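# Place foam block on the recessed far-aisle shelf

## Task

Pick up the small foam block lying on the desk and set it down on a shelf board of the shelving section at the far end of the aisle that is set back deeper than its neighbours. It must rest on the shelf board itself, not on top of a carton. The robot must not fall over or finish leaning, or the task fails.

## Robot and tools

Robot: a Hello Robot Stretch 4, about 1.6 m tall. It has one arm on an omni-wheel base. A lift rides up and down a mast, a telescoping arm reaches forward from it, and a wrist with yaw, pitch and roll carries a two-finger gripper. The base rim lies within 0.23 m of the base origin.

Frames: all positions are in metres. The base frame sits on the floor under the base centre, with x ahead, y to the left and z up. hand_pose, a point between the open fingertips, is given in this frame and may be somewhat off. base_odometry uses the base frame as it was at the scene's start. It counts wheel turns only, so slip shows up as travel. Heading is in rad, left positive, in the range -3.142 to 3.142. If turned_by_wheels and turned_by_imu drift more than about 0.1 rad apart over one move, the base likely slipped or bumped something, and the heading is wrong by roughly that gap.

move: performs one action. blocking must always be false; it returns in about 0.5 s while the motion continues. cameras lists which images come back: head_camera, head_left_camera, head_right_camera, wrist_camera or all. Leaving it out or null gives all, and [] gives none. An action holds base, joints or both, plus optional speeds, pace and contact_limits. Alternatively it holds only end_of_arm: "enable_torque", which powers wrist or gripper motors back up after a torque_fault.
- base is a relative offset from where the base last reported itself, and it takes one key. translate_m moves straight, forward positive, from -2 to 2 m. strafe_m moves sideways, left positive, from -2 to 2 m. rotate_rad turns in place, counter-clockwise positive, from -3.2 to 3.2 rad. Only translate_m and strafe_m may be combined, which gives a straight diagonal drive with no turning.
- joints holds absolute targets keyed by name. lift_m runs 0 to 1.2 m and arm_m 0 to 0.55 m. wrist_yaw_rad runs -1.134 to 4.276: 0 points ahead, positive turns left, 3.14 is folded back. wrist_pitch_rad runs -1.117 to 4.259: 0 is level, 1.57 points down. wrist_roll_rad runs -1.117 to 4.259: 0 puts the fingers level, positive turns clockwise as seen from behind. gripper_m runs -0.038 to 0.141 m; it is the fingertip gap, off by up to 0.015. Targets outside a range are clipped and reported. Any other out-of-range value gets the call refused, and an unknown key makes it invalid.
- pace is "slow", "default", "fast" or "max". speeds sets per-joint top speeds for lift_m, arm_m and the wrist joints, but not the gripper.
- contact_limits runs from 0 (gentle) to 1 (forceful), with 0.5 if omitted. It applies to arm_m, lift_m, translate_m, strafe_m and rotate_rad, each given beside its own command. Even at 0 the arm only stops after a firm push. For a light touch, give limit 0 and a target 1 to 3 mm beyond contact. When lifting a load, keep the lift limit at 0.15 or more for 1 kg.
A new move replaces only the targets it names; other motions carry on. A raised lift slows the base.

wait: seconds, from 0 to 10, plus cameras. It commands nothing and returns the state, returning early once all motion is at rest. wait(0) reports progress as "earlier move".

stop: brakes every running motion and returns at rest; cameras is optional. Call it again if the "stop:" line says the wheels are not holding.

zoom_image: camera plus region [x0, y0, x1, y1] in pixels of that camera's latest image, measured from the top-left corner, at most 504 by 504.

finished_scene: scene is the current scene's number. Call it only after the block sits on the shelf and will stay there. Calls after it in the same reply go to the next scene.

The simulation keeps running while you think, so a running move keeps going. If a move or wait is refused, or an unplanned stop appears, later robot calls in that reply are skipped.

Result lines: "move" reads done, or else the worst status.
- base_status and joint_status show moving, done, off_target (at rest short of target, maybe still pushing), contact_stop (held back, now slack), time_out, limit_stop_at_own_body, limit_stop_at_tilt (lean above 6 degrees; wheels, lift and arm go slack) or torque_fault (motor limp).
- on_its_own reports uncommanded things such as slack joints, wheels, loads or odd tilt.
- lidar_m gives 12 distances in metres, one per 30-degree sector. The 1st points ahead and the rest go counter-clockwise (4th left, 7th behind, 10th right). "-" means nothing seen or closer than 0.25 m. It sees from about 0.15 m up, so table tops count.
- wrist_depth_mm is a 7x7 grid of depths, 100 to 2000 mm.
- base_tilt gives forward and right lean in degrees.
- motor_effort is in percent, with the peak in brackets. servo_current is in mA.
- The pictures line gives the image order.

Gripping: close to more than 0.015 below the object's width, or about 0.06 below to resist tugs. A rising gripper servo_current confirms a squeeze; the gripper_m reading does not. Something may briefly yank the held block.

Avoid:
- Wrist clashes with the body: gripper over the base with a low lift, tilted up and rolled, yawed right and tilted up, or folded back and then tilted or rolled.
- Driving, turning or stopping quickly with the arm out under a load.
- Pressing the gripper into things with the base.
- Dropping the block, hard hits, and leaving the robot leaning.

Each tool is called as a command line: name --argument value for each argument, lists and objects as JSON in quotes; but a table of rows of numbers goes row by row, as --pt "numbers of a row", without its own name.

## Session

move --blocking false

Scene clock: 0.00 s.
base_odometry: x=+0.000 y=+0.000 heading=+0.000
turned_by_wheels: +0.000
turned_by_imu: +0.000
base_tilt: forward=+0.4 right=+1.5
lidar_m: 0.98 0.98 1.13 1.93 1.07 1.58 2.71 2.70 1.20 0.99 0.99 1.15
base_status: not commanded
joint_positions: lift_m=+0.140 arm_m=+0.002 wrist_yaw_rad=+3.046 wrist_pitch_rad=+0.002 wrist_roll_rad=+0.000 gripper_m=+0.056
joint_status: not commanded
measured_speeds: all 0
motor_effort: lift_m=+20 arm_m=-4 wheel_0=+0 wheel_1=+0 wheel_2=+0
servo_current: wrist_yaw_rad=33 wrist_pitch_rad=33 wrist_roll_rad=26 gripper_m=46
hand_pose: x=-0.1056 y=+0.1144 z=+0.3181 quat_wxyz=(+0.048, -0.001, +0.000, +0.999) (m; base frame)
wrist_depth_mm: 136 139 - - - - - / 114 140 - - 1983 - - / 123 150 - - - - - / 137 192 - - 1983 - - / - - - - 1808 1808 - / 1118 1138 196 1008 1078 1205 - / 798 723 831 152 759 866 854
pictures: head_camera, head_left_camera, head_right_camera, wrist_camera

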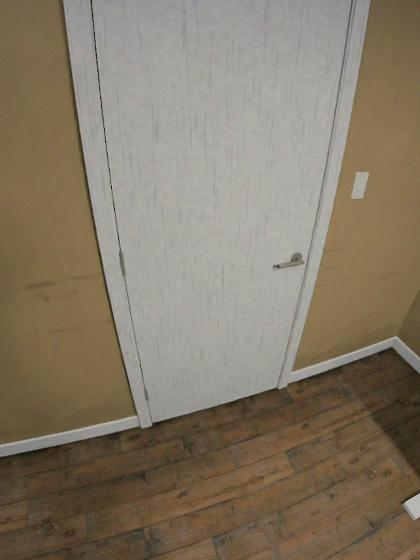

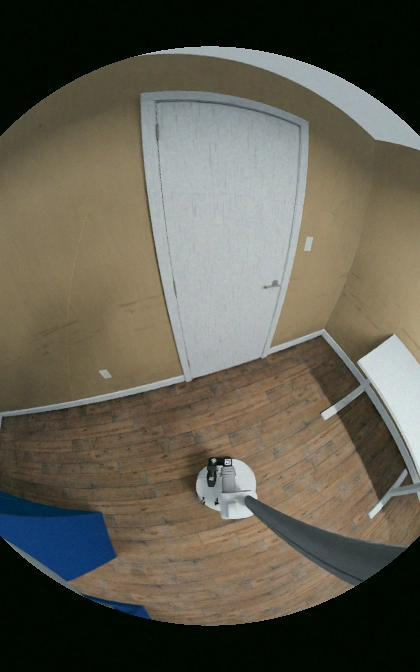

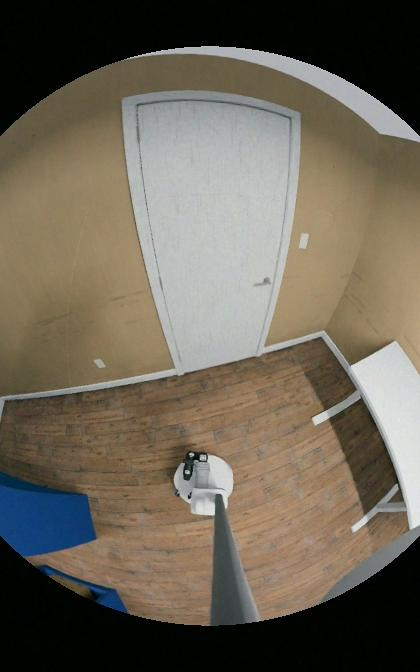

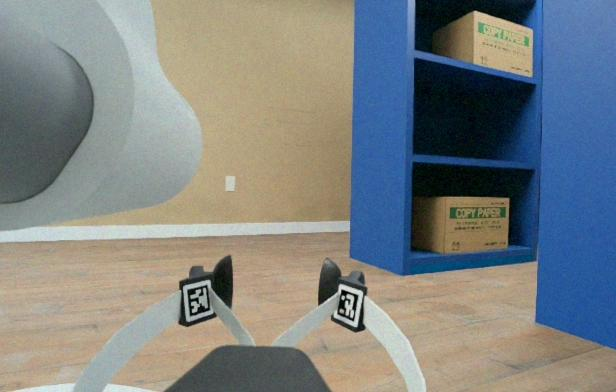

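move --base '{"rotate_rad": -1.4}' --blocking false --cameras '[]'

wait --seconds 3

Scene clock: 4.00 s.
move: moving
turned_by_wheels: -0.261
turned_by_imu: -0.258
base_status: rotate_rad moving
motor_effort: lift_m=+20(20) arm_m=-4(4) wheel_0=+6(7) wheel_1=+7(7) wheel_2=+7(8)
pictures: none

Scene clock: 5.47 s.
earlier move: done
base_odometry: x=+0.000 y=+0.000 heading=-1.400
turned_by_wheels: -1.139
turned_by_imu: -1.125
base_tilt: forward=+0.4 right=+1.3
lidar_m: 0.95 1.02 1.08 0.97 1.02 1.29 1.07 1.07 1.58 2.70 2.74 1.03
base_status: done
joint_positions: lift_m=+0.140 arm_m=+0.002 wrist_yaw_rad=+3.046 wrist_pitch_rad=+0.002 wrist_roll_rad=+0.000 gripper_m=+0.056
motor_effort: lift_m=+20(20) arm_m=-4(4) wheel_0=+2(7) wheel_1=+2(9) wheel_2=+2(8)
servo_current: wrist_yaw_rad=39(46) wrist_pitch_rad=39(52) wrist_roll_rad=26(33) gripper_m=46(52)
hand_pose: x=-0.1056 y=+0.1144 z=+0.3181 quat_wxyz=(+0.048, -0.001, +0.000, +0.999) (m; base frame)
wrist_depth_mm: 136 140 - - - - - / 115 140 - - - - - / 121 154 - - - - - / 138 183 - - - - - / - - - - 1983 - - / 991 931 196 991 1098 1182 991 / 798 723 831 153 741 854 854
wait: 1.47 of 3 s (the move ended)
pictures: head_camera, head_left_camera, head_right_camera, wrist_camera
camera_calibration:
wrist_camera: T_world_to_cam=[[0.142551, 0.98883, 0.0435186, -0.134676], [0.0286925, 0.0398208, -0.998795, 0.369213], [-0.989371, 0.143628, -0.0226955, 0.115958], [0, 0, 0, 1]]

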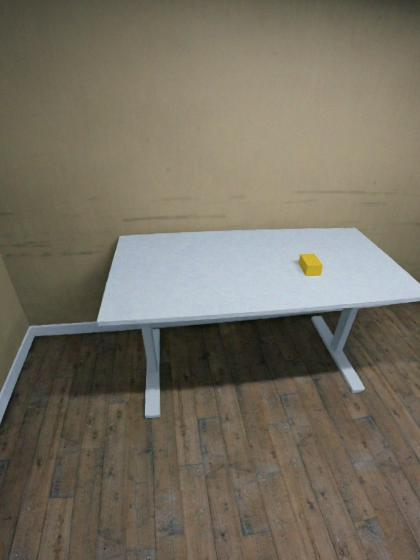

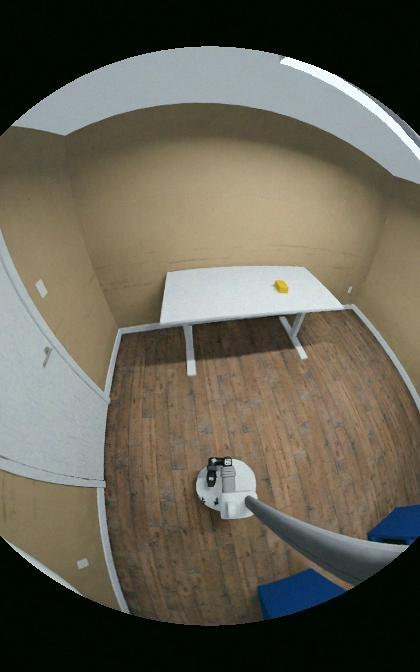

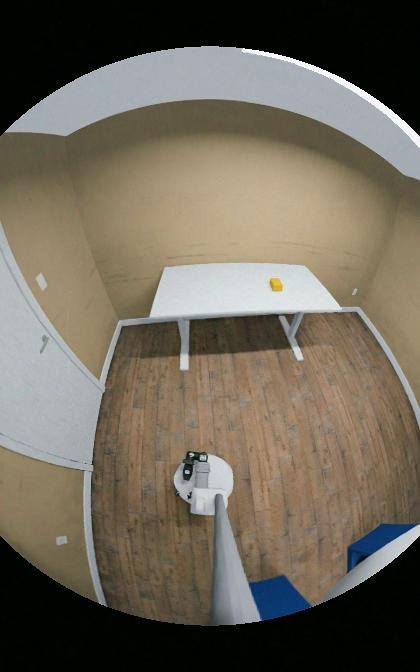

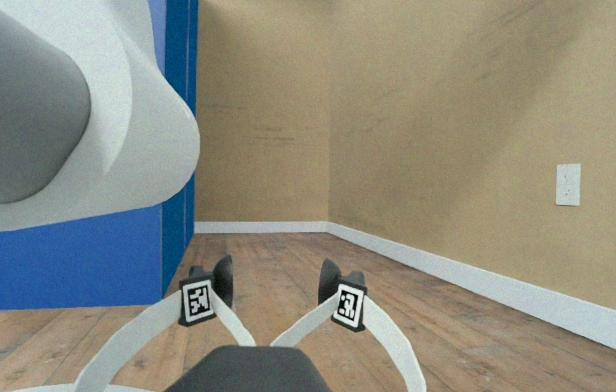

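zoom_image --camera "head_camera" --region '[250, 220, 370, 340]'

zoom_image --camera "head_left_camera" --region '[230, 250, 350, 370]'

zoom_image --camera "head_right_camera" --region '[230, 250, 350, 370]'

move --joints '{"lift_m": 0.85, "wrist_yaw_rad": 0.0}' --blocking false --cameras '[]'

Scaled by 4.200 from the camera's 420x560 image, which has a finer 1200x1600 frame.

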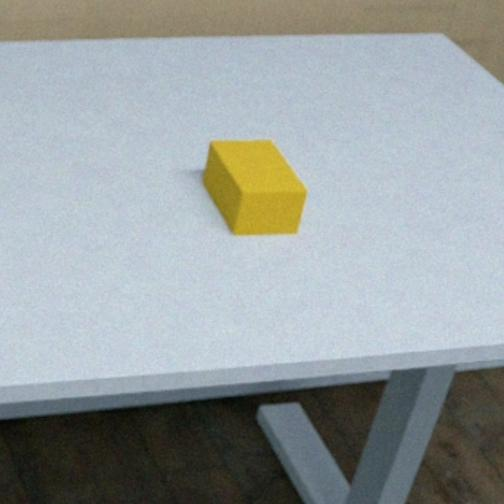

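Scaled by 4.200 from the camera's 420x672 image, which has a finer 600x960 frame.

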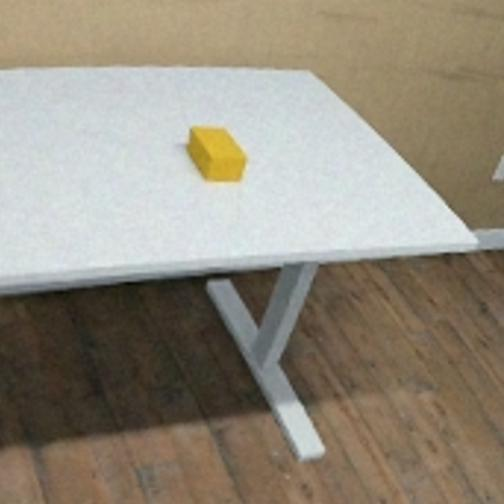

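Scaled by 4.200 from the camera's 420x672 image, which has a finer 600x960 frame.

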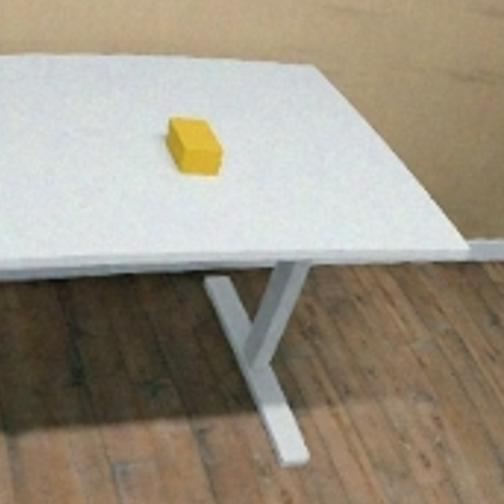

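Scene clock: 42.27 s.
move: moving
base_odometry: x=+0.000 y=+0.000 heading=-1.400
turned_by_wheels: +0.000
turned_by_imu: -0.001
base_tilt: forward=+0.3 right=+1.4
lidar_m: 0.98 1.00 1.10 0.98 1.03 1.31 1.08 1.07 1.57 2.69 2.73 1.05
joint_positions: lift_m=+0.179 arm_m=+0.002 wrist_yaw_rad=+2.446 wrist_pitch_rad=+0.002 wrist_roll_rad=+0.000 gripper_m=+0.056
joint_status: lift_m moving; wrist_yaw_rad moving
measured_speeds: translate_m=+0.000 strafe_m=+0.000 rotate_rad=+0.000 lift_m=+0.149 arm_m=+0.000 wrist_yaw_rad=-1.814 wrist_pitch_rad=+0.000 wrist_roll_rad=+0.000
motor_effort: lift_m=+25(27) arm_m=-4(4) wheel_0=+2(2) wheel_1=+2(2) wheel_2=+2(2)
servo_current: wrist_yaw_rad=85(111) wrist_pitch_rad=39(52) wrist_roll_rad=26(39) gripper_m=52(52)
hand_pose: x=+0.0077 y=+0.2519 z=+0.3570 quat_wxyz=(+0.341, -0.001, +0.000, +0.940) (m; base frame)
wrist_depth_mm: - - - - - - - / - - - - - - - / - - - - - - 759 / - - - - - - 768 / - - 1983 - - - 768 / 1205 1255 196 217 186 - - / 866 741 917 152 809 820 798
pictures: none

move --base '{"strafe_m": -0.5}' --joints '{"wrist_pitch_rad": 0.7, "gripper_m": 0.13}' --blocking false --cameras '[]'

wait --seconds 4

Scene clock: 53.03 s.
earlier move: done
move: moving
turned_by_wheels: +0.000
turned_by_imu: -0.001
base_status: strafe_m moving
joint_status: wrist_pitch_rad moving; gripper_m moving; the others done
motor_effort: lift_m=+24(24) arm_m=-4(4) wheel_0=+8(9) wheel_1=-9(9) wheel_2=+0(2)
pictures: none

Scene clock: 55.87 s.
earlier move: done
base_odometry: x=-0.493 y=-0.085 heading=-1.399
turned_by_wheels: +0.000
turned_by_imu: -0.002
base_tilt: forward=+0.3 right=+1.2
lidar_m: 1.03 1.05 1.61 1.47 1.51 1.98 0.99 1.19 1.33 2.20 2.23 1.10
base_status: done
joint_positions: lift_m=+0.850 arm_m=+0.002 wrist_yaw_rad=+0.003 wrist_pitch_rad=+0.699 wrist_roll_rad=+0.000 gripper_m=+0.130
joint_status: all done
motor_effort: lift_m=+23(24) arm_m=-4(4) wheel_0=+1(10) wheel_1=+1(10) wheel_2=+0(2)
servo_current: wrist_yaw_rad=26(46) wrist_pitch_rad=33(78) wrist_roll_rad=26(39) gripper_m=46(104)
hand_pose: x=+0.3942 y=-0.0867 z=+0.8422 quat_wxyz=(+0.939, -0.001, +0.343, +0.002) (m; base frame)
wrist_depth_mm: - - - - - - - / - - - - - - - / - 1756 1808 1863 1921 1921 - / 1537 1537 1576 1576 1618 1661 1661 / 1308 1308 1336 1366 1366 1397 1397 / 1138 204 1118 1182 203 1205 1205 / 1008 1008 1060 - 1060 1060 1078
wait: 2.83 of 4 s (the move ended)
pictures: head_camera, head_left_camera, head_right_camera, wrist_camera
camera_calibration:
wrist_camera: T_world_to_cam=[[-0.00550736, -0.997924, 0.0641619, -0.161119], [-0.660315, -0.0445559, -0.749666, 0.940807], [0.750969, -0.0464957, -0.658699, 0.484407], [0, 0, 0, 1]]

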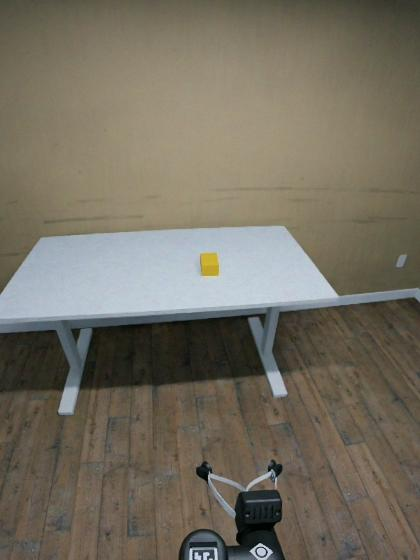

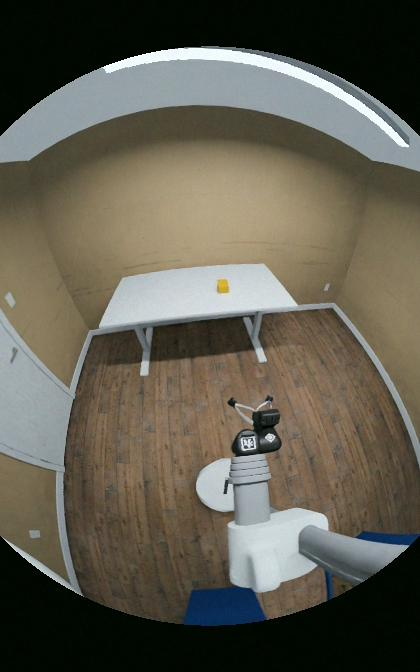

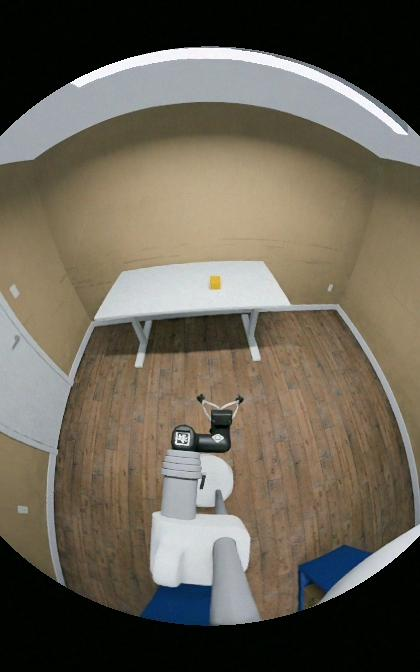

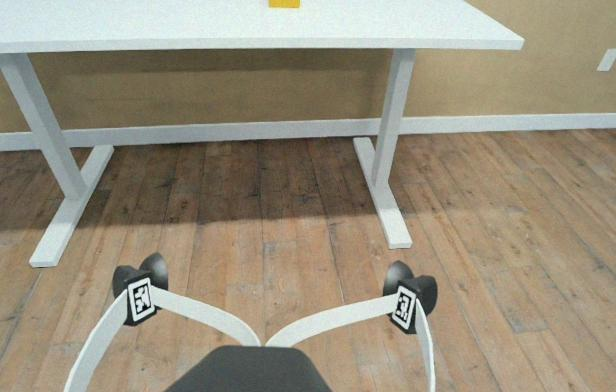

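move --base '{"translate_m": 0.55, "strafe_m": 0.04}' --joints '{"lift_m": 1.02, "wrist_pitch_rad": 0.6}' --blocking false --cameras '[]'

wait --seconds 4

Scene clock: 67.37 s.
move: moving
turned_by_wheels: +0.000
turned_by_imu: -0.001
base_status: translate_m moving; strafe_m moving
joint_status: lift_m moving; wrist_pitch_rad moving
motor_effort: lift_m=+24(27) arm_m=-4(4) wheel_0=+5(6) wheel_1=+7(7) wheel_2=-9(9)
pictures: none

Scene clock: 70.20 s.
earlier move: done
base_odometry: x=-0.359 y=-0.620 heading=-1.399
turned_by_wheels: +0.000
turned_by_imu: -0.001
base_tilt: forward=+0.5 right=+1.5
lidar_m: 0.49 0.52 0.67 1.50 1.53 1.99 1.56 1.68 2.35 2.17 0.81 0.52
base_status: done
joint_positions: lift_m=+1.020 arm_m=+0.002 wrist_yaw_rad=+0.003 wrist_pitch_rad=+0.605 wrist_roll_rad=+0.000 gripper_m=+0.130
joint_status: all done
motor_effort: lift_m=+24(27) arm_m=-4(4) wheel_0=+3(7) wheel_1=+2(7) wheel_2=+1(10)
servo_current: wrist_yaw_rad=33(46) wrist_pitch_rad=52(78) wrist_roll_rad=26(39) gripper_m=39(52)
hand_pose: x=+0.4106 y=-0.0867 z=+1.0337 quat_wxyz=(+0.955, +0.000, +0.298, +0.002) (m; base frame)
wrist_depth_mm: - - - - - - - / - - - - - - - / - - - - - - - / - - - 640 - - - / - - - - - - - / - 188 171 - 195 - - / - 1205 - - - 1308 1308
wait: 2.83 of 4 s (the move ended)
pictures: head_camera, head_left_camera, head_right_camera, wrist_camera
camera_calibration:
wrist_camera: T_world_to_cam=[[-0.0115961, -0.997943, 0.0630526, -0.16964], [-0.587112, -0.044248, -0.808296, 1.12575], [0.809423, -0.046392, -0.585391, 0.498414], [0, 0, 0, 1]]

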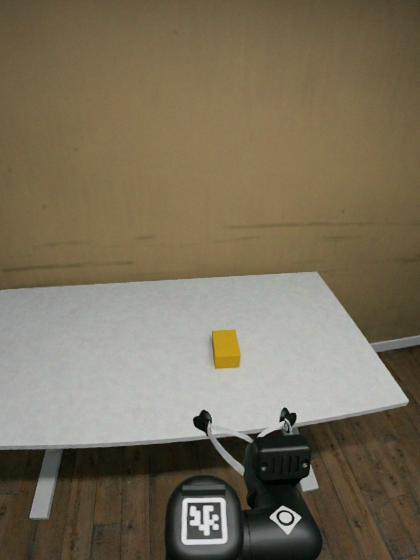

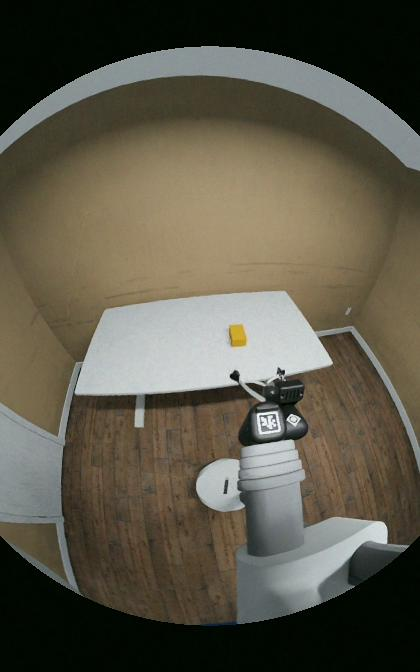

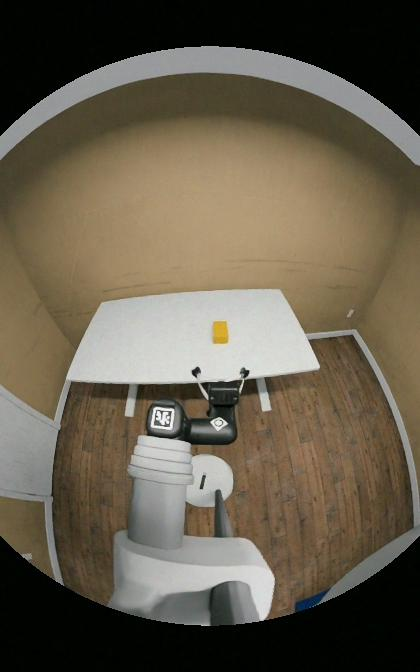

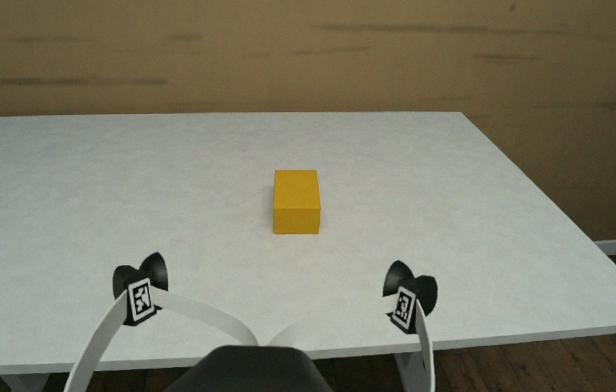

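zoom_image --camera "wrist_camera" --region '[220, 120, 380, 280]'

move --joints '{"lift_m": 0.88, "wrist_pitch_rad": 0.5, "arm_m": 0.12}' --blocking false --cameras '[]'

wait --seconds 3

Scaled by 3.150.

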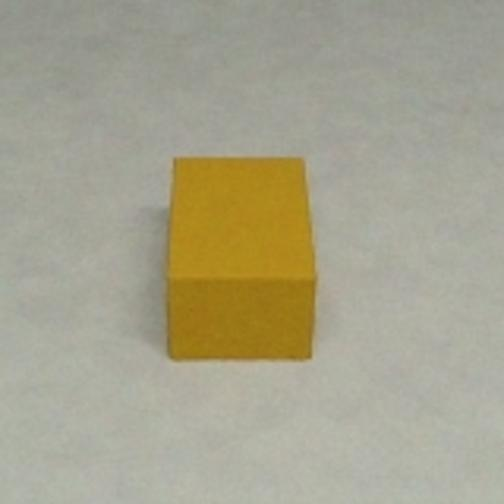

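Scene clock: 104.17 s.
move: moving
turned_by_wheels: +0.000
turned_by_imu: -0.001
joint_status: lift_m moving; arm_m moving; wrist_pitch_rad moving
motor_effort: lift_m=+12(23) arm_m=+5(10) wheel_0=+3(3) wheel_1=+2(2) wheel_2=+1(1)
pictures: none

Scene clock: 105.33 s.
earlier move: done
base_odometry: x=-0.359 y=-0.620 heading=-1.399
turned_by_wheels: +0.000
turned_by_imu: +0.000
base_tilt: forward=+0.4 right=+1.4
lidar_m: 0.50 0.49 0.67 1.49 1.55 1.98 1.54 1.68 2.35 2.16 0.79 0.50
joint_positions: lift_m=+0.880 arm_m=+0.120 wrist_yaw_rad=+0.003 wrist_pitch_rad=+0.505 wrist_roll_rad=+0.000 gripper_m=+0.130
joint_status: all done
motor_effort: lift_m=+14(23) arm_m=+6(10) wheel_0=+3(3) wheel_1=+2(2) wheel_2=+1(1)
servo_current: wrist_yaw_rad=33(46) wrist_pitch_rad=46(72) wrist_roll_rad=26(33) gripper_m=46(59)
hand_pose: x=+0.5433 y=-0.0866 z=+0.9190 quat_wxyz=(+0.968, +0.000, +0.250, +0.001) (m; base frame)
wrist_depth_mm: - - - - - - - / - - - - - - - / - - - - - - - / - - - 500 - - - / - - - 473 - - - / - 189 171 - 195 - - / - - - - - - -
wait: 1.17 of 3 s (the move ended)
pictures: head_camera, head_left_camera, head_right_camera, wrist_camera
camera_calibration:
wrist_camera: T_world_to_cam=[[-0.0179249, -0.997961, 0.0612626, -0.155768], [-0.503566, -0.043923, -0.862839, 1.11572], [0.863771, -0.0463161, -0.501752, 0.217501], [0, 0, 0, 1]]

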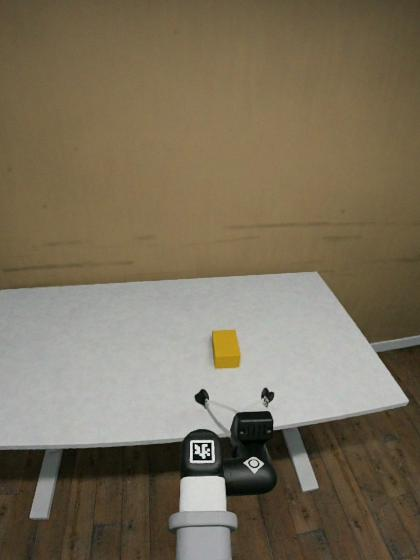

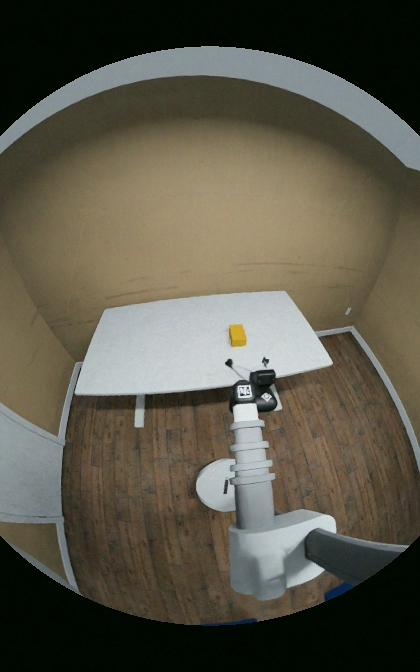

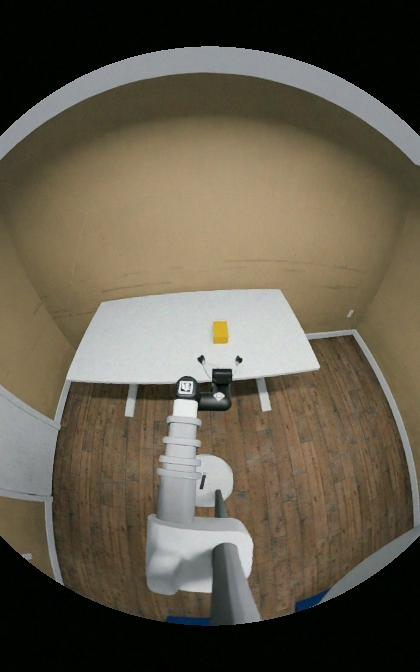

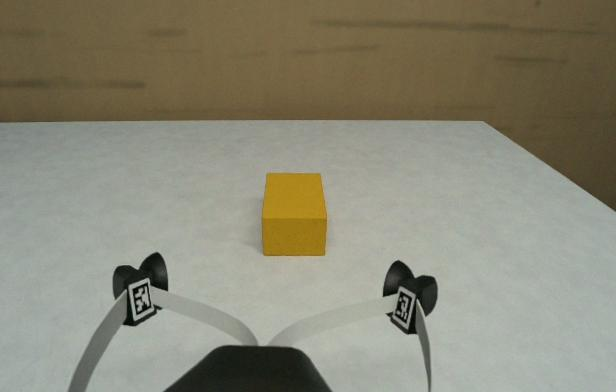

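move --base '{"strafe_m": -0.014}' --joints '{"lift_m": 0.752, "wrist_pitch_rad": 0.45, "arm_m": 0.2, "gripper_m": 0.14}' --blocking false --cameras '[]'

wait --seconds 3

Scene clock: 128.03 s.
move: moving
turned_by_wheels: +0.000
turned_by_imu: -0.001
base_status: strafe_m moving
joint_status: lift_m moving; arm_m moving; wrist_pitch_rad moving; gripper_m moving
motor_effort: lift_m=+12(15) arm_m=+7(10) wheel_0=+2(8) wheel_1=+0(7) wheel_2=+1(2)
pictures: none

Scene clock: 129.13 s.
earlier move: done
base_odometry: x=-0.373 y=-0.623 heading=-1.399
turned_by_wheels: +0.000
turned_by_imu: +0.000
base_tilt: forward=+0.4 right=+1.3
lidar_m: 0.48 0.50 0.66 1.51 1.54 2.01 1.56 1.66 2.35 2.16 0.79 0.56
base_status: done
joint_positions: lift_m=+0.752 arm_m=+0.200 wrist_yaw_rad=+0.003 wrist_pitch_rad=+0.456 wrist_roll_rad=+0.000 gripper_m=+0.140
joint_status: all done
motor_effort: lift_m=+13(16) arm_m=+6(10) wheel_0=+3(8) wheel_1=-1(7) wheel_2=+0(2)
servo_current: wrist_yaw_rad=39(46) wrist_pitch_rad=39(65) wrist_roll_rad=26(33) gripper_m=59(91)
hand_pose: x=+0.6299 y=-0.0866 z=+0.8038 quat_wxyz=(+0.974, +0.000, +0.226, +0.001) (m; base frame)
wrist_depth_mm: - - - - - - - / - - - - - - - / - - 353 362 - - - / - - 332 340 - - - / - - - - - - - / - 187 172 - 195 - - / - - - - - - -
wait: 1.10 of 3 s (the move ended)
pictures: head_camera, head_left_camera, head_right_camera, wrist_camera
camera_calibration:
wrist_camera: T_world_to_cam=[[-0.020993, -0.997969, 0.0601384, -0.144311], [-0.459898, -0.0437705, -0.886892, 1.05178], [0.887724, -0.046276, -0.458045, 0.0346283], [0, 0, 0, 1]]

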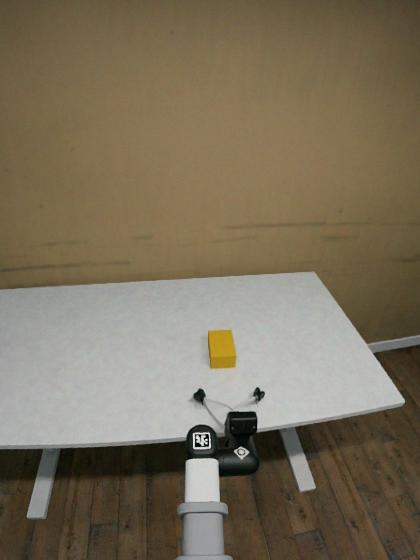

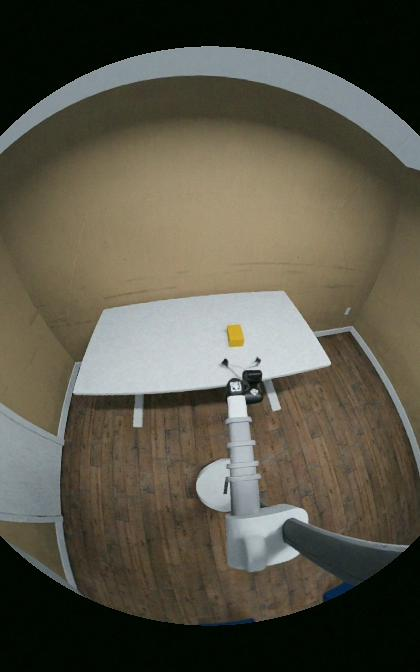

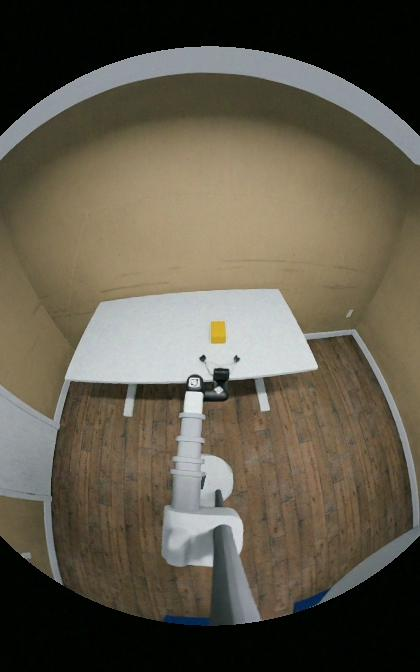

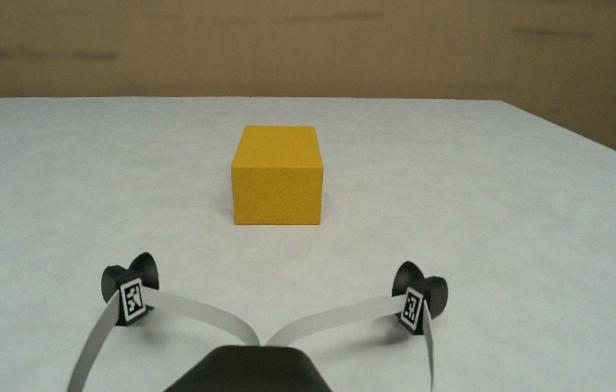

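move --joints '{"arm_m": 0.37}' --speeds '{"arm_m": 0.15}' --contact_limits '{"arm_m": 0.1}' --blocking false --cameras '[]'

wait --seconds 3

Scene clock: 138.70 s.
move: moving
turned_by_wheels: +0.000
turned_by_imu: -0.001
joint_status: arm_m moving
motor_effort: lift_m=+14(14) arm_m=+7(10) wheel_0=+3(3) wheel_1=-1(1) wheel_2=+0(0)
contact_limits: arm_m 0.1
pictures: none

Scene clock: 140.00 s.
earlier move: done
base_odometry: x=-0.373 y=-0.623 heading=-1.399
turned_by_wheels: +0.000
turned_by_imu: +0.000
base_tilt: forward=+0.4 right=+1.4
lidar_m: 0.50 0.49 0.66 1.52 1.55 2.01 1.54 1.67 2.34 2.16 0.81 0.53
joint_positions: lift_m=+0.752 arm_m=+0.370 wrist_yaw_rad=+0.003 wrist_pitch_rad=+0.456 wrist_roll_rad=+0.000 gripper_m=+0.140
joint_status: all done
motor_effort: lift_m=+14(14) arm_m=+7(11) wheel_0=+3(3) wheel_1=-1(1) wheel_2=+0(0)
servo_current: wrist_yaw_rad=39(46) wrist_pitch_rad=33(59) wrist_roll_rad=26(33) gripper_m=52(52)
contact_limits: arm_m 0.1
hand_pose: x=+0.7999 y=-0.0866 z=+0.8038 quat_wxyz=(+0.974, +0.000, +0.226, +0.001) (m; base frame)
wrist_depth_mm: - - - - - - - / - - - - - - - / - - - - - - - / - - 270 259 - - - / - - 209 211 - - - / - 187 184 185 195 - - / - - 198 - - - -
wait: 1.30 of 3 s (the move ended)
pictures: head_camera, head_left_camera, head_right_camera, wrist_camera
camera_calibration:
wrist_camera: T_world_to_cam=[[-0.0209946, -0.997969, 0.0601382, -0.140741], [-0.459898, -0.0437697, -0.886892, 1.12996], [0.887724, -0.0462774, -0.458045, -0.116272], [0, 0, 0, 1]]

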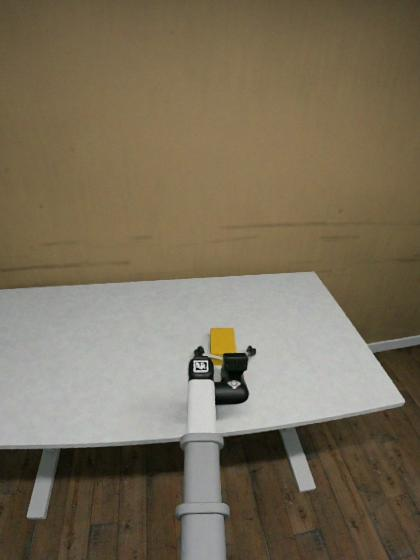

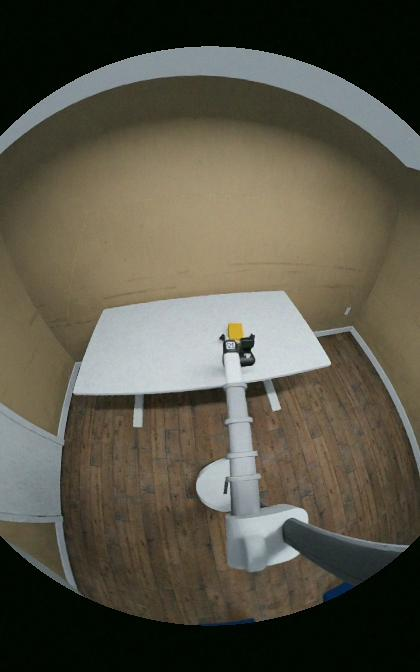

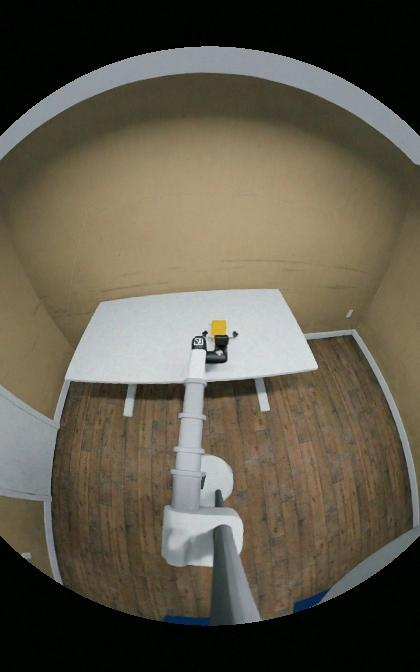

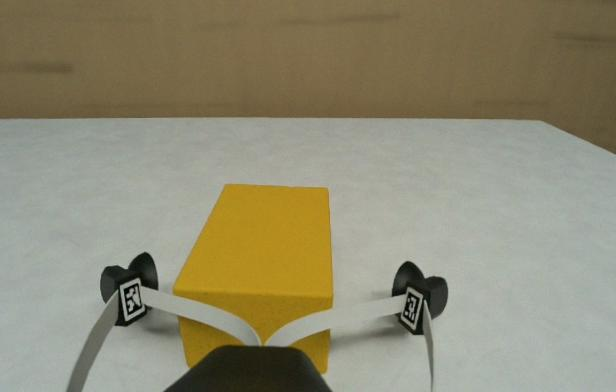

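move --base '{"strafe_m": 0.01}' --joints '{"arm_m": 0.382}' --speeds '{"arm_m": 0.1}' --contact_limits '{"arm_m": 0.1}' --blocking false --cameras '[]'

wait --seconds 1.5 --cameras '["wrist_camera"]'

move --joints '{"gripper_m": 0.03}' --blocking false --cameras '[]'

wait --seconds 2.5 --cameras '["wrist_camera", "head_camera"]'

Scene clock: 156.83 s.
move: moving
turned_by_wheels: +0.000
turned_by_imu: -0.001
base_status: strafe_m moving
joint_status: arm_m moving
motor_effort: lift_m=+13(14) arm_m=+8(8) wheel_0=-3(7) wheel_1=+0(7) wheel_2=+1(2)
contact_limits: arm_m 0.1
pictures: none

Scene clock: 157.10 s.
earlier move: done
turned_by_wheels: +0.000
turned_by_imu: +0.000
base_status: done
joint_status: all done
motor_effort: lift_m=+13(14) arm_m=+6(8) wheel_0=-3(7) wheel_1=+0(7) wheel_2=+0(2)
contact_limits: arm_m 0.1
wait: 0.27 of 1.5 s (the move ended)
pictures: wrist_camera
camera_calibration:
wrist_camera: T_world_to_cam=[[-0.0209944, -0.997969, 0.0601382, -0.140489], [-0.459898, -0.0437698, -0.886892, 1.13548], [0.887724, -0.0462772, -0.458045, -0.126934], [0, 0, 0, 1]]

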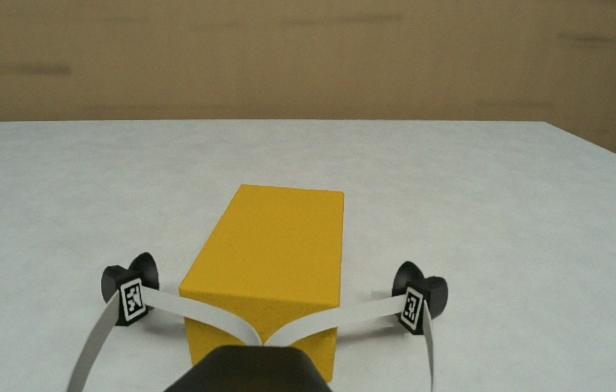

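Scene clock: 157.60 s.
move: moving
turned_by_wheels: +0.000
turned_by_imu: +0.000
joint_status: gripper_m moving
motor_effort: lift_m=+13(14) arm_m=+6(7) wheel_0=-3(3) wheel_1=+0(0) wheel_2=+0(0)
contact_limits: arm_m 0.1
pictures: none

Scene clock: 159.13 s.
earlier move: done
base_odometry: x=-0.363 y=-0.621 heading=-1.399
turned_by_wheels: +0.000
turned_by_imu: +0.000
base_tilt: forward=+0.3 right=+1.3
lidar_m: 0.50 0.50 0.66 1.51 1.54 1.99 1.55 1.69 2.37 2.16 0.80 0.52
joint_positions: lift_m=+0.752 arm_m=+0.382 wrist_yaw_rad=+0.003 wrist_pitch_rad=+0.456 wrist_roll_rad=+0.000 gripper_m=+0.031
joint_status: all done
motor_effort: lift_m=+14(14) arm_m=+6(7) wheel_0=-3(3) wheel_1=+0(0) wheel_2=+0(0)
servo_current: wrist_yaw_rad=39(46) wrist_pitch_rad=52(59) wrist_roll_rad=26(33) gripper_m=104(254)
contact_limits: arm_m 0.1
hand_pose: x=+0.8119 y=-0.0866 z=+0.8038 quat_wxyz=(+0.974, +0.000, +0.226, +0.001) (m; base frame)
wrist_depth_mm: - - - - - - - / - - - - - - - / - - - - - - - / - - - 244 - - - / - - 189 199 - - - / - 178 172 168 183 - - / - - 140 147 - - -
wait: 1.53 of 2.5 s (the move ended)
pictures: head_camera, wrist_camera
camera_calibration:
wrist_camera: T_world_to_cam=[[-0.0209946, -0.997969, 0.0601383, -0.140489], [-0.459898, -0.0437697, -0.886892, 1.13548], [0.887724, -0.0462774, -0.458045, -0.126939], [0, 0, 0, 1]]

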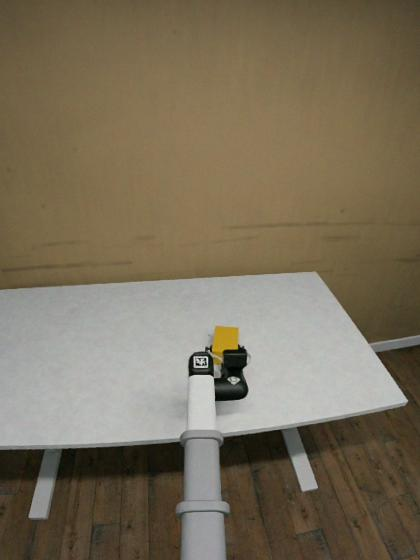

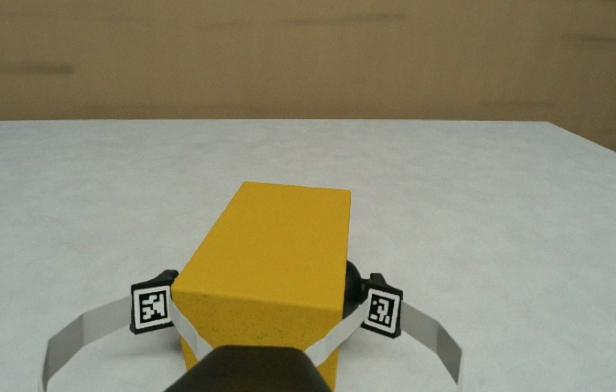

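move --joints '{"gripper_m": 0.018}' --blocking false --cameras '[]'

wait --seconds 1 --cameras '[]'

move --joints '{"lift_m": 0.9}' --blocking false --cameras '[]'

wait --seconds 2 --cameras '["wrist_camera"]'

Scene clock: 166.23 s.
move: moving
turned_by_wheels: +0.000
turned_by_imu: -0.001
joint_status: gripper_m moving
motor_effort: lift_m=+13(14) arm_m=+6(6) wheel_0=-3(3) wheel_1=+0(0) wheel_2=+0(0)
contact_limits: arm_m 0.1
pictures: none

Scene clock: 166.53 s.
earlier move: done
turned_by_wheels: +0.000
turned_by_imu: +0.000
joint_status: all done
motor_effort: lift_m=+13(14) arm_m=+6(7) wheel_0=-3(3) wheel_1=+0(0) wheel_2=+0(0)
contact_limits: arm_m 0.1
wait: 0.30 of 1 s (the move ended)
pictures: none

Scene clock: 167.03 s.
move: moving
turned_by_wheels: +0.000
turned_by_imu: +0.000
joint_status: lift_m moving
motor_effort: lift_m=+25(26) arm_m=+6(7) wheel_0=-3(3) wheel_1=+0(0) wheel_2=+0(0)
contact_limits: arm_m 0.1
pictures: none

Scene clock: 168.23 s.
earlier move: done
base_odometry: x=-0.363 y=-0.621 heading=-1.399
turned_by_wheels: +0.000
turned_by_imu: +0.000
base_tilt: forward=+0.3 right=+1.4
lidar_m: 0.48 0.52 0.65 1.50 1.51 1.99 1.56 1.68 2.35 2.17 0.80 0.54
joint_positions: lift_m=+0.900 arm_m=+0.382 wrist_yaw_rad=+0.003 wrist_pitch_rad=+0.456 wrist_roll_rad=+0.000 gripper_m=+0.019
joint_status: all done
motor_effort: lift_m=+24(27) arm_m=+6(7) wheel_0=-3(3) wheel_1=+0(0) wheel_2=+0(0)
servo_current: wrist_yaw_rad=39(52) wrist_pitch_rad=39(65) wrist_roll_rad=26(33) gripper_m=124(137)
contact_limits: arm_m 0.1
hand_pose: x=+0.8119 y=-0.0866 z=+0.9509 quat_wxyz=(+0.974, +0.000, +0.226, +0.001) (m; base frame)
wrist_depth_mm: - - - - - - - / - - - - - - - / - - - - - - - / - - 237 241 - - - / - - 193 196 - - - / - 169 169 165 182 - - / - - 147 141 - - -
wait: 1.20 of 2 s (the move ended)
pictures: wrist_camera
camera_calibration:
wrist_camera: T_world_to_cam=[[-0.0209948, -0.997969, 0.0601382, -0.149335], [-0.459898, -0.0437696, -0.886892, 1.26595], [0.887724, -0.0462775, -0.458045, -0.0595619], [0, 0, 0, 1]]

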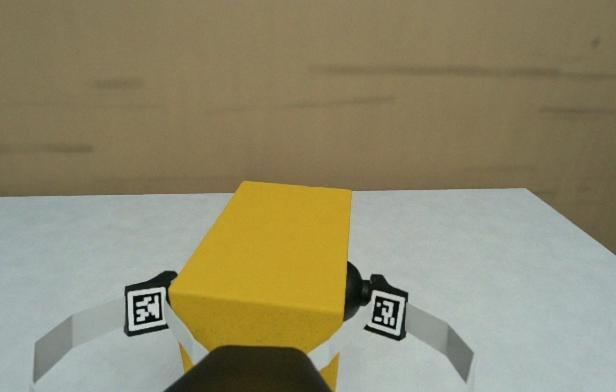

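move --base '{"translate_m": -0.5}' --joints '{"arm_m": 0.0}' --blocking false --cameras '[]'

wait --seconds 4 --cameras '[]'

move --base '{"rotate_rad": 3.0}' --joints '{"lift_m": 0.6, "wrist_pitch_rad": 0.4}' --blocking false --cameras '[]'

wait --seconds 5

Scene clock: 183.27 s.
move: moving
turned_by_wheels: +0.000
turned_by_imu: -0.001
base_status: translate_m moving
joint_status: arm_m moving
joint sent to its limit — arm_m, lower limit.
motor_effort: lift_m=+24(24) arm_m=-9(10) wheel_0=-7(8) wheel_1=-5(7) wheel_2=+9(10)
pictures: none

Scene clock: 186.33 s.
earlier move: done
turned_by_wheels: +0.000
turned_by_imu: +0.000
base_status: done
joint_status: all done
joint sent to its limit — arm_m, lower limit.
motor_effort: lift_m=+24(24) arm_m=-6(10) wheel_0=-3(8) wheel_1=-2(7) wheel_2=+0(11)
wait: 3.07 of 4 s (the move ended)
pictures: none

Scene clock: 186.83 s.
move: moving
turned_by_wheels: +0.249
turned_by_imu: +0.245
base_status: rotate_rad moving
joint_status: lift_m moving; wrist_pitch_rad moving
motor_effort: lift_m=+11(24) arm_m=-6(6) wheel_0=-7(7) wheel_1=-7(7) wheel_2=-8(8)
pictures: none

Scene clock: 189.23 s.
earlier move: done
base_odometry: x=-0.449 y=-0.128 heading=+1.600
turned_by_wheels: +2.751
turned_by_imu: +2.715
base_tilt: forward=+0.5 right=+1.3
lidar_m: 1.06 1.06 1.26 2.26 2.25 1.19 0.99 0.98 1.14 1.46 1.44 1.68
base_status: done
joint_positions: lift_m=+0.600 arm_m=+0.002 wrist_yaw_rad=+0.003 wrist_pitch_rad=+0.406 wrist_roll_rad=+0.000 gripper_m=+0.019
joint_status: all done
motor_effort: lift_m=+14(24) arm_m=-6(6) wheel_0=-4(9) wheel_1=-2(7) wheel_2=-1(9)
servo_current: wrist_yaw_rad=33(46) wrist_pitch_rad=52(78) wrist_roll_rad=26(33) gripper_m=130(137)
hand_pose: x=+0.4385 y=-0.0866 z=+0.6646 quat_wxyz=(+0.979, +0.000, +0.202, +0.001) (m; base frame)
wrist_depth_mm: - - - - - - - / - - - - - - - / - - - - - - - / 1863 - 238 253 - 1808 - / 1430 1464 193 196 1464 1499 1464 / 1138 174 170 165 182 1255 1205 / 904 946 174 141 991 931 1025
wait: 2.40 of 5 s (the move ended)
pictures: head_camera, head_left_camera, head_right_camera, wrist_camera
camera_calibration:
wrist_camera: T_world_to_cam=[[-0.0239426, -0.997978, 0.0588837, -0.137821], [-0.415732, -0.0436269, -0.90844, 0.83531], [0.909172, -0.0462303, -0.413847, 0.102008], [0, 0, 0, 1]]

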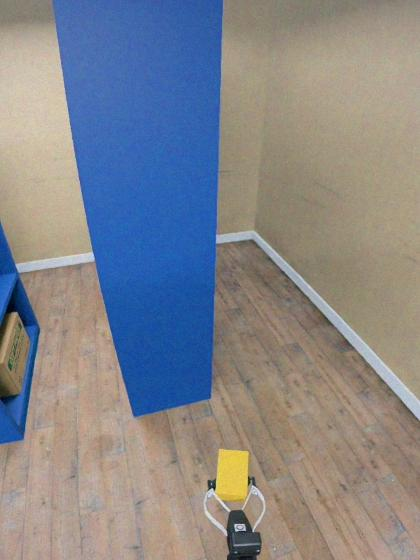

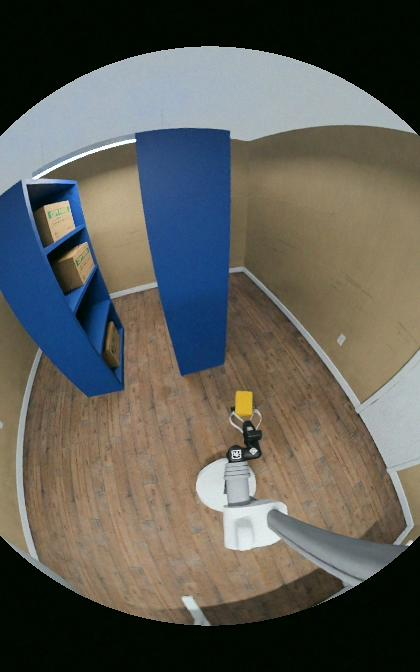

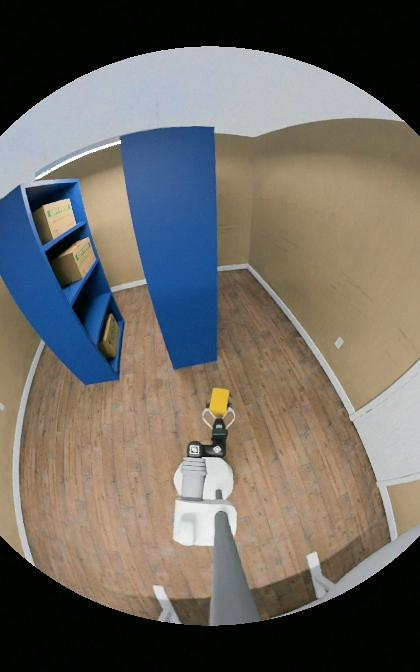

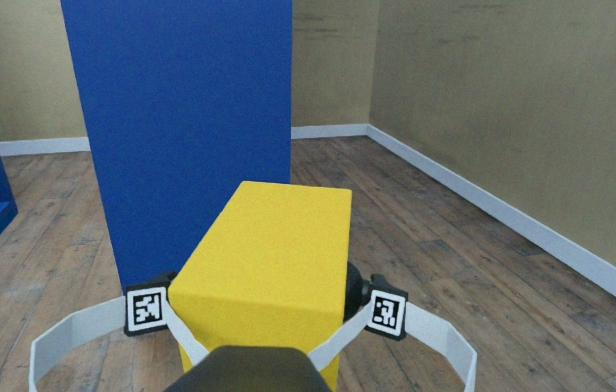

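zoom_image --camera "head_left_camera" --region '[0, 140, 260, 420]'

zoom_image --camera "head_right_camera" --region '[0, 140, 260, 420]'

zoom_image --camera "head_camera" --region '[0, 200, 260, 460]'

Scaled by 1.800 from the camera's 420x672 image, which has a finer 600x960 frame.

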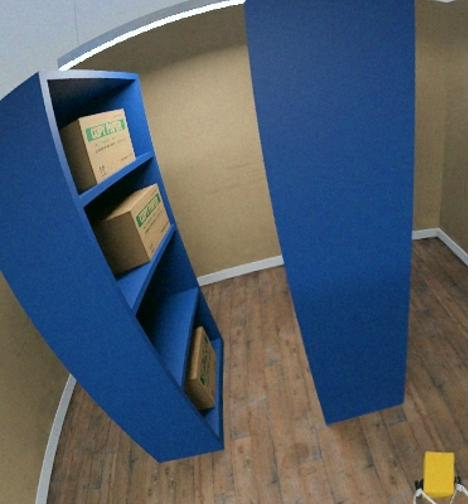

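Scaled by 1.800 from the camera's 420x672 image, which has a finer 600x960 frame.

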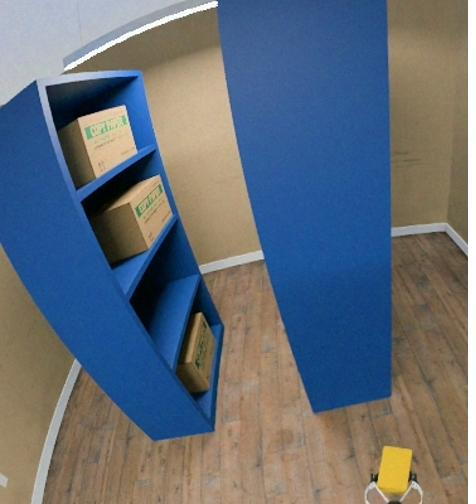

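Scaled by 1.938 from the camera's 420x560 image, which has a finer 1200x1600 frame.

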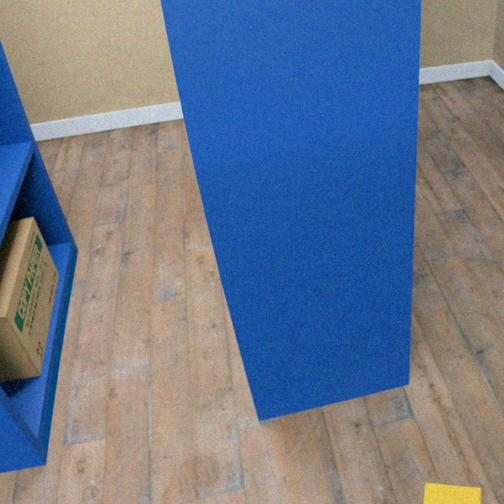

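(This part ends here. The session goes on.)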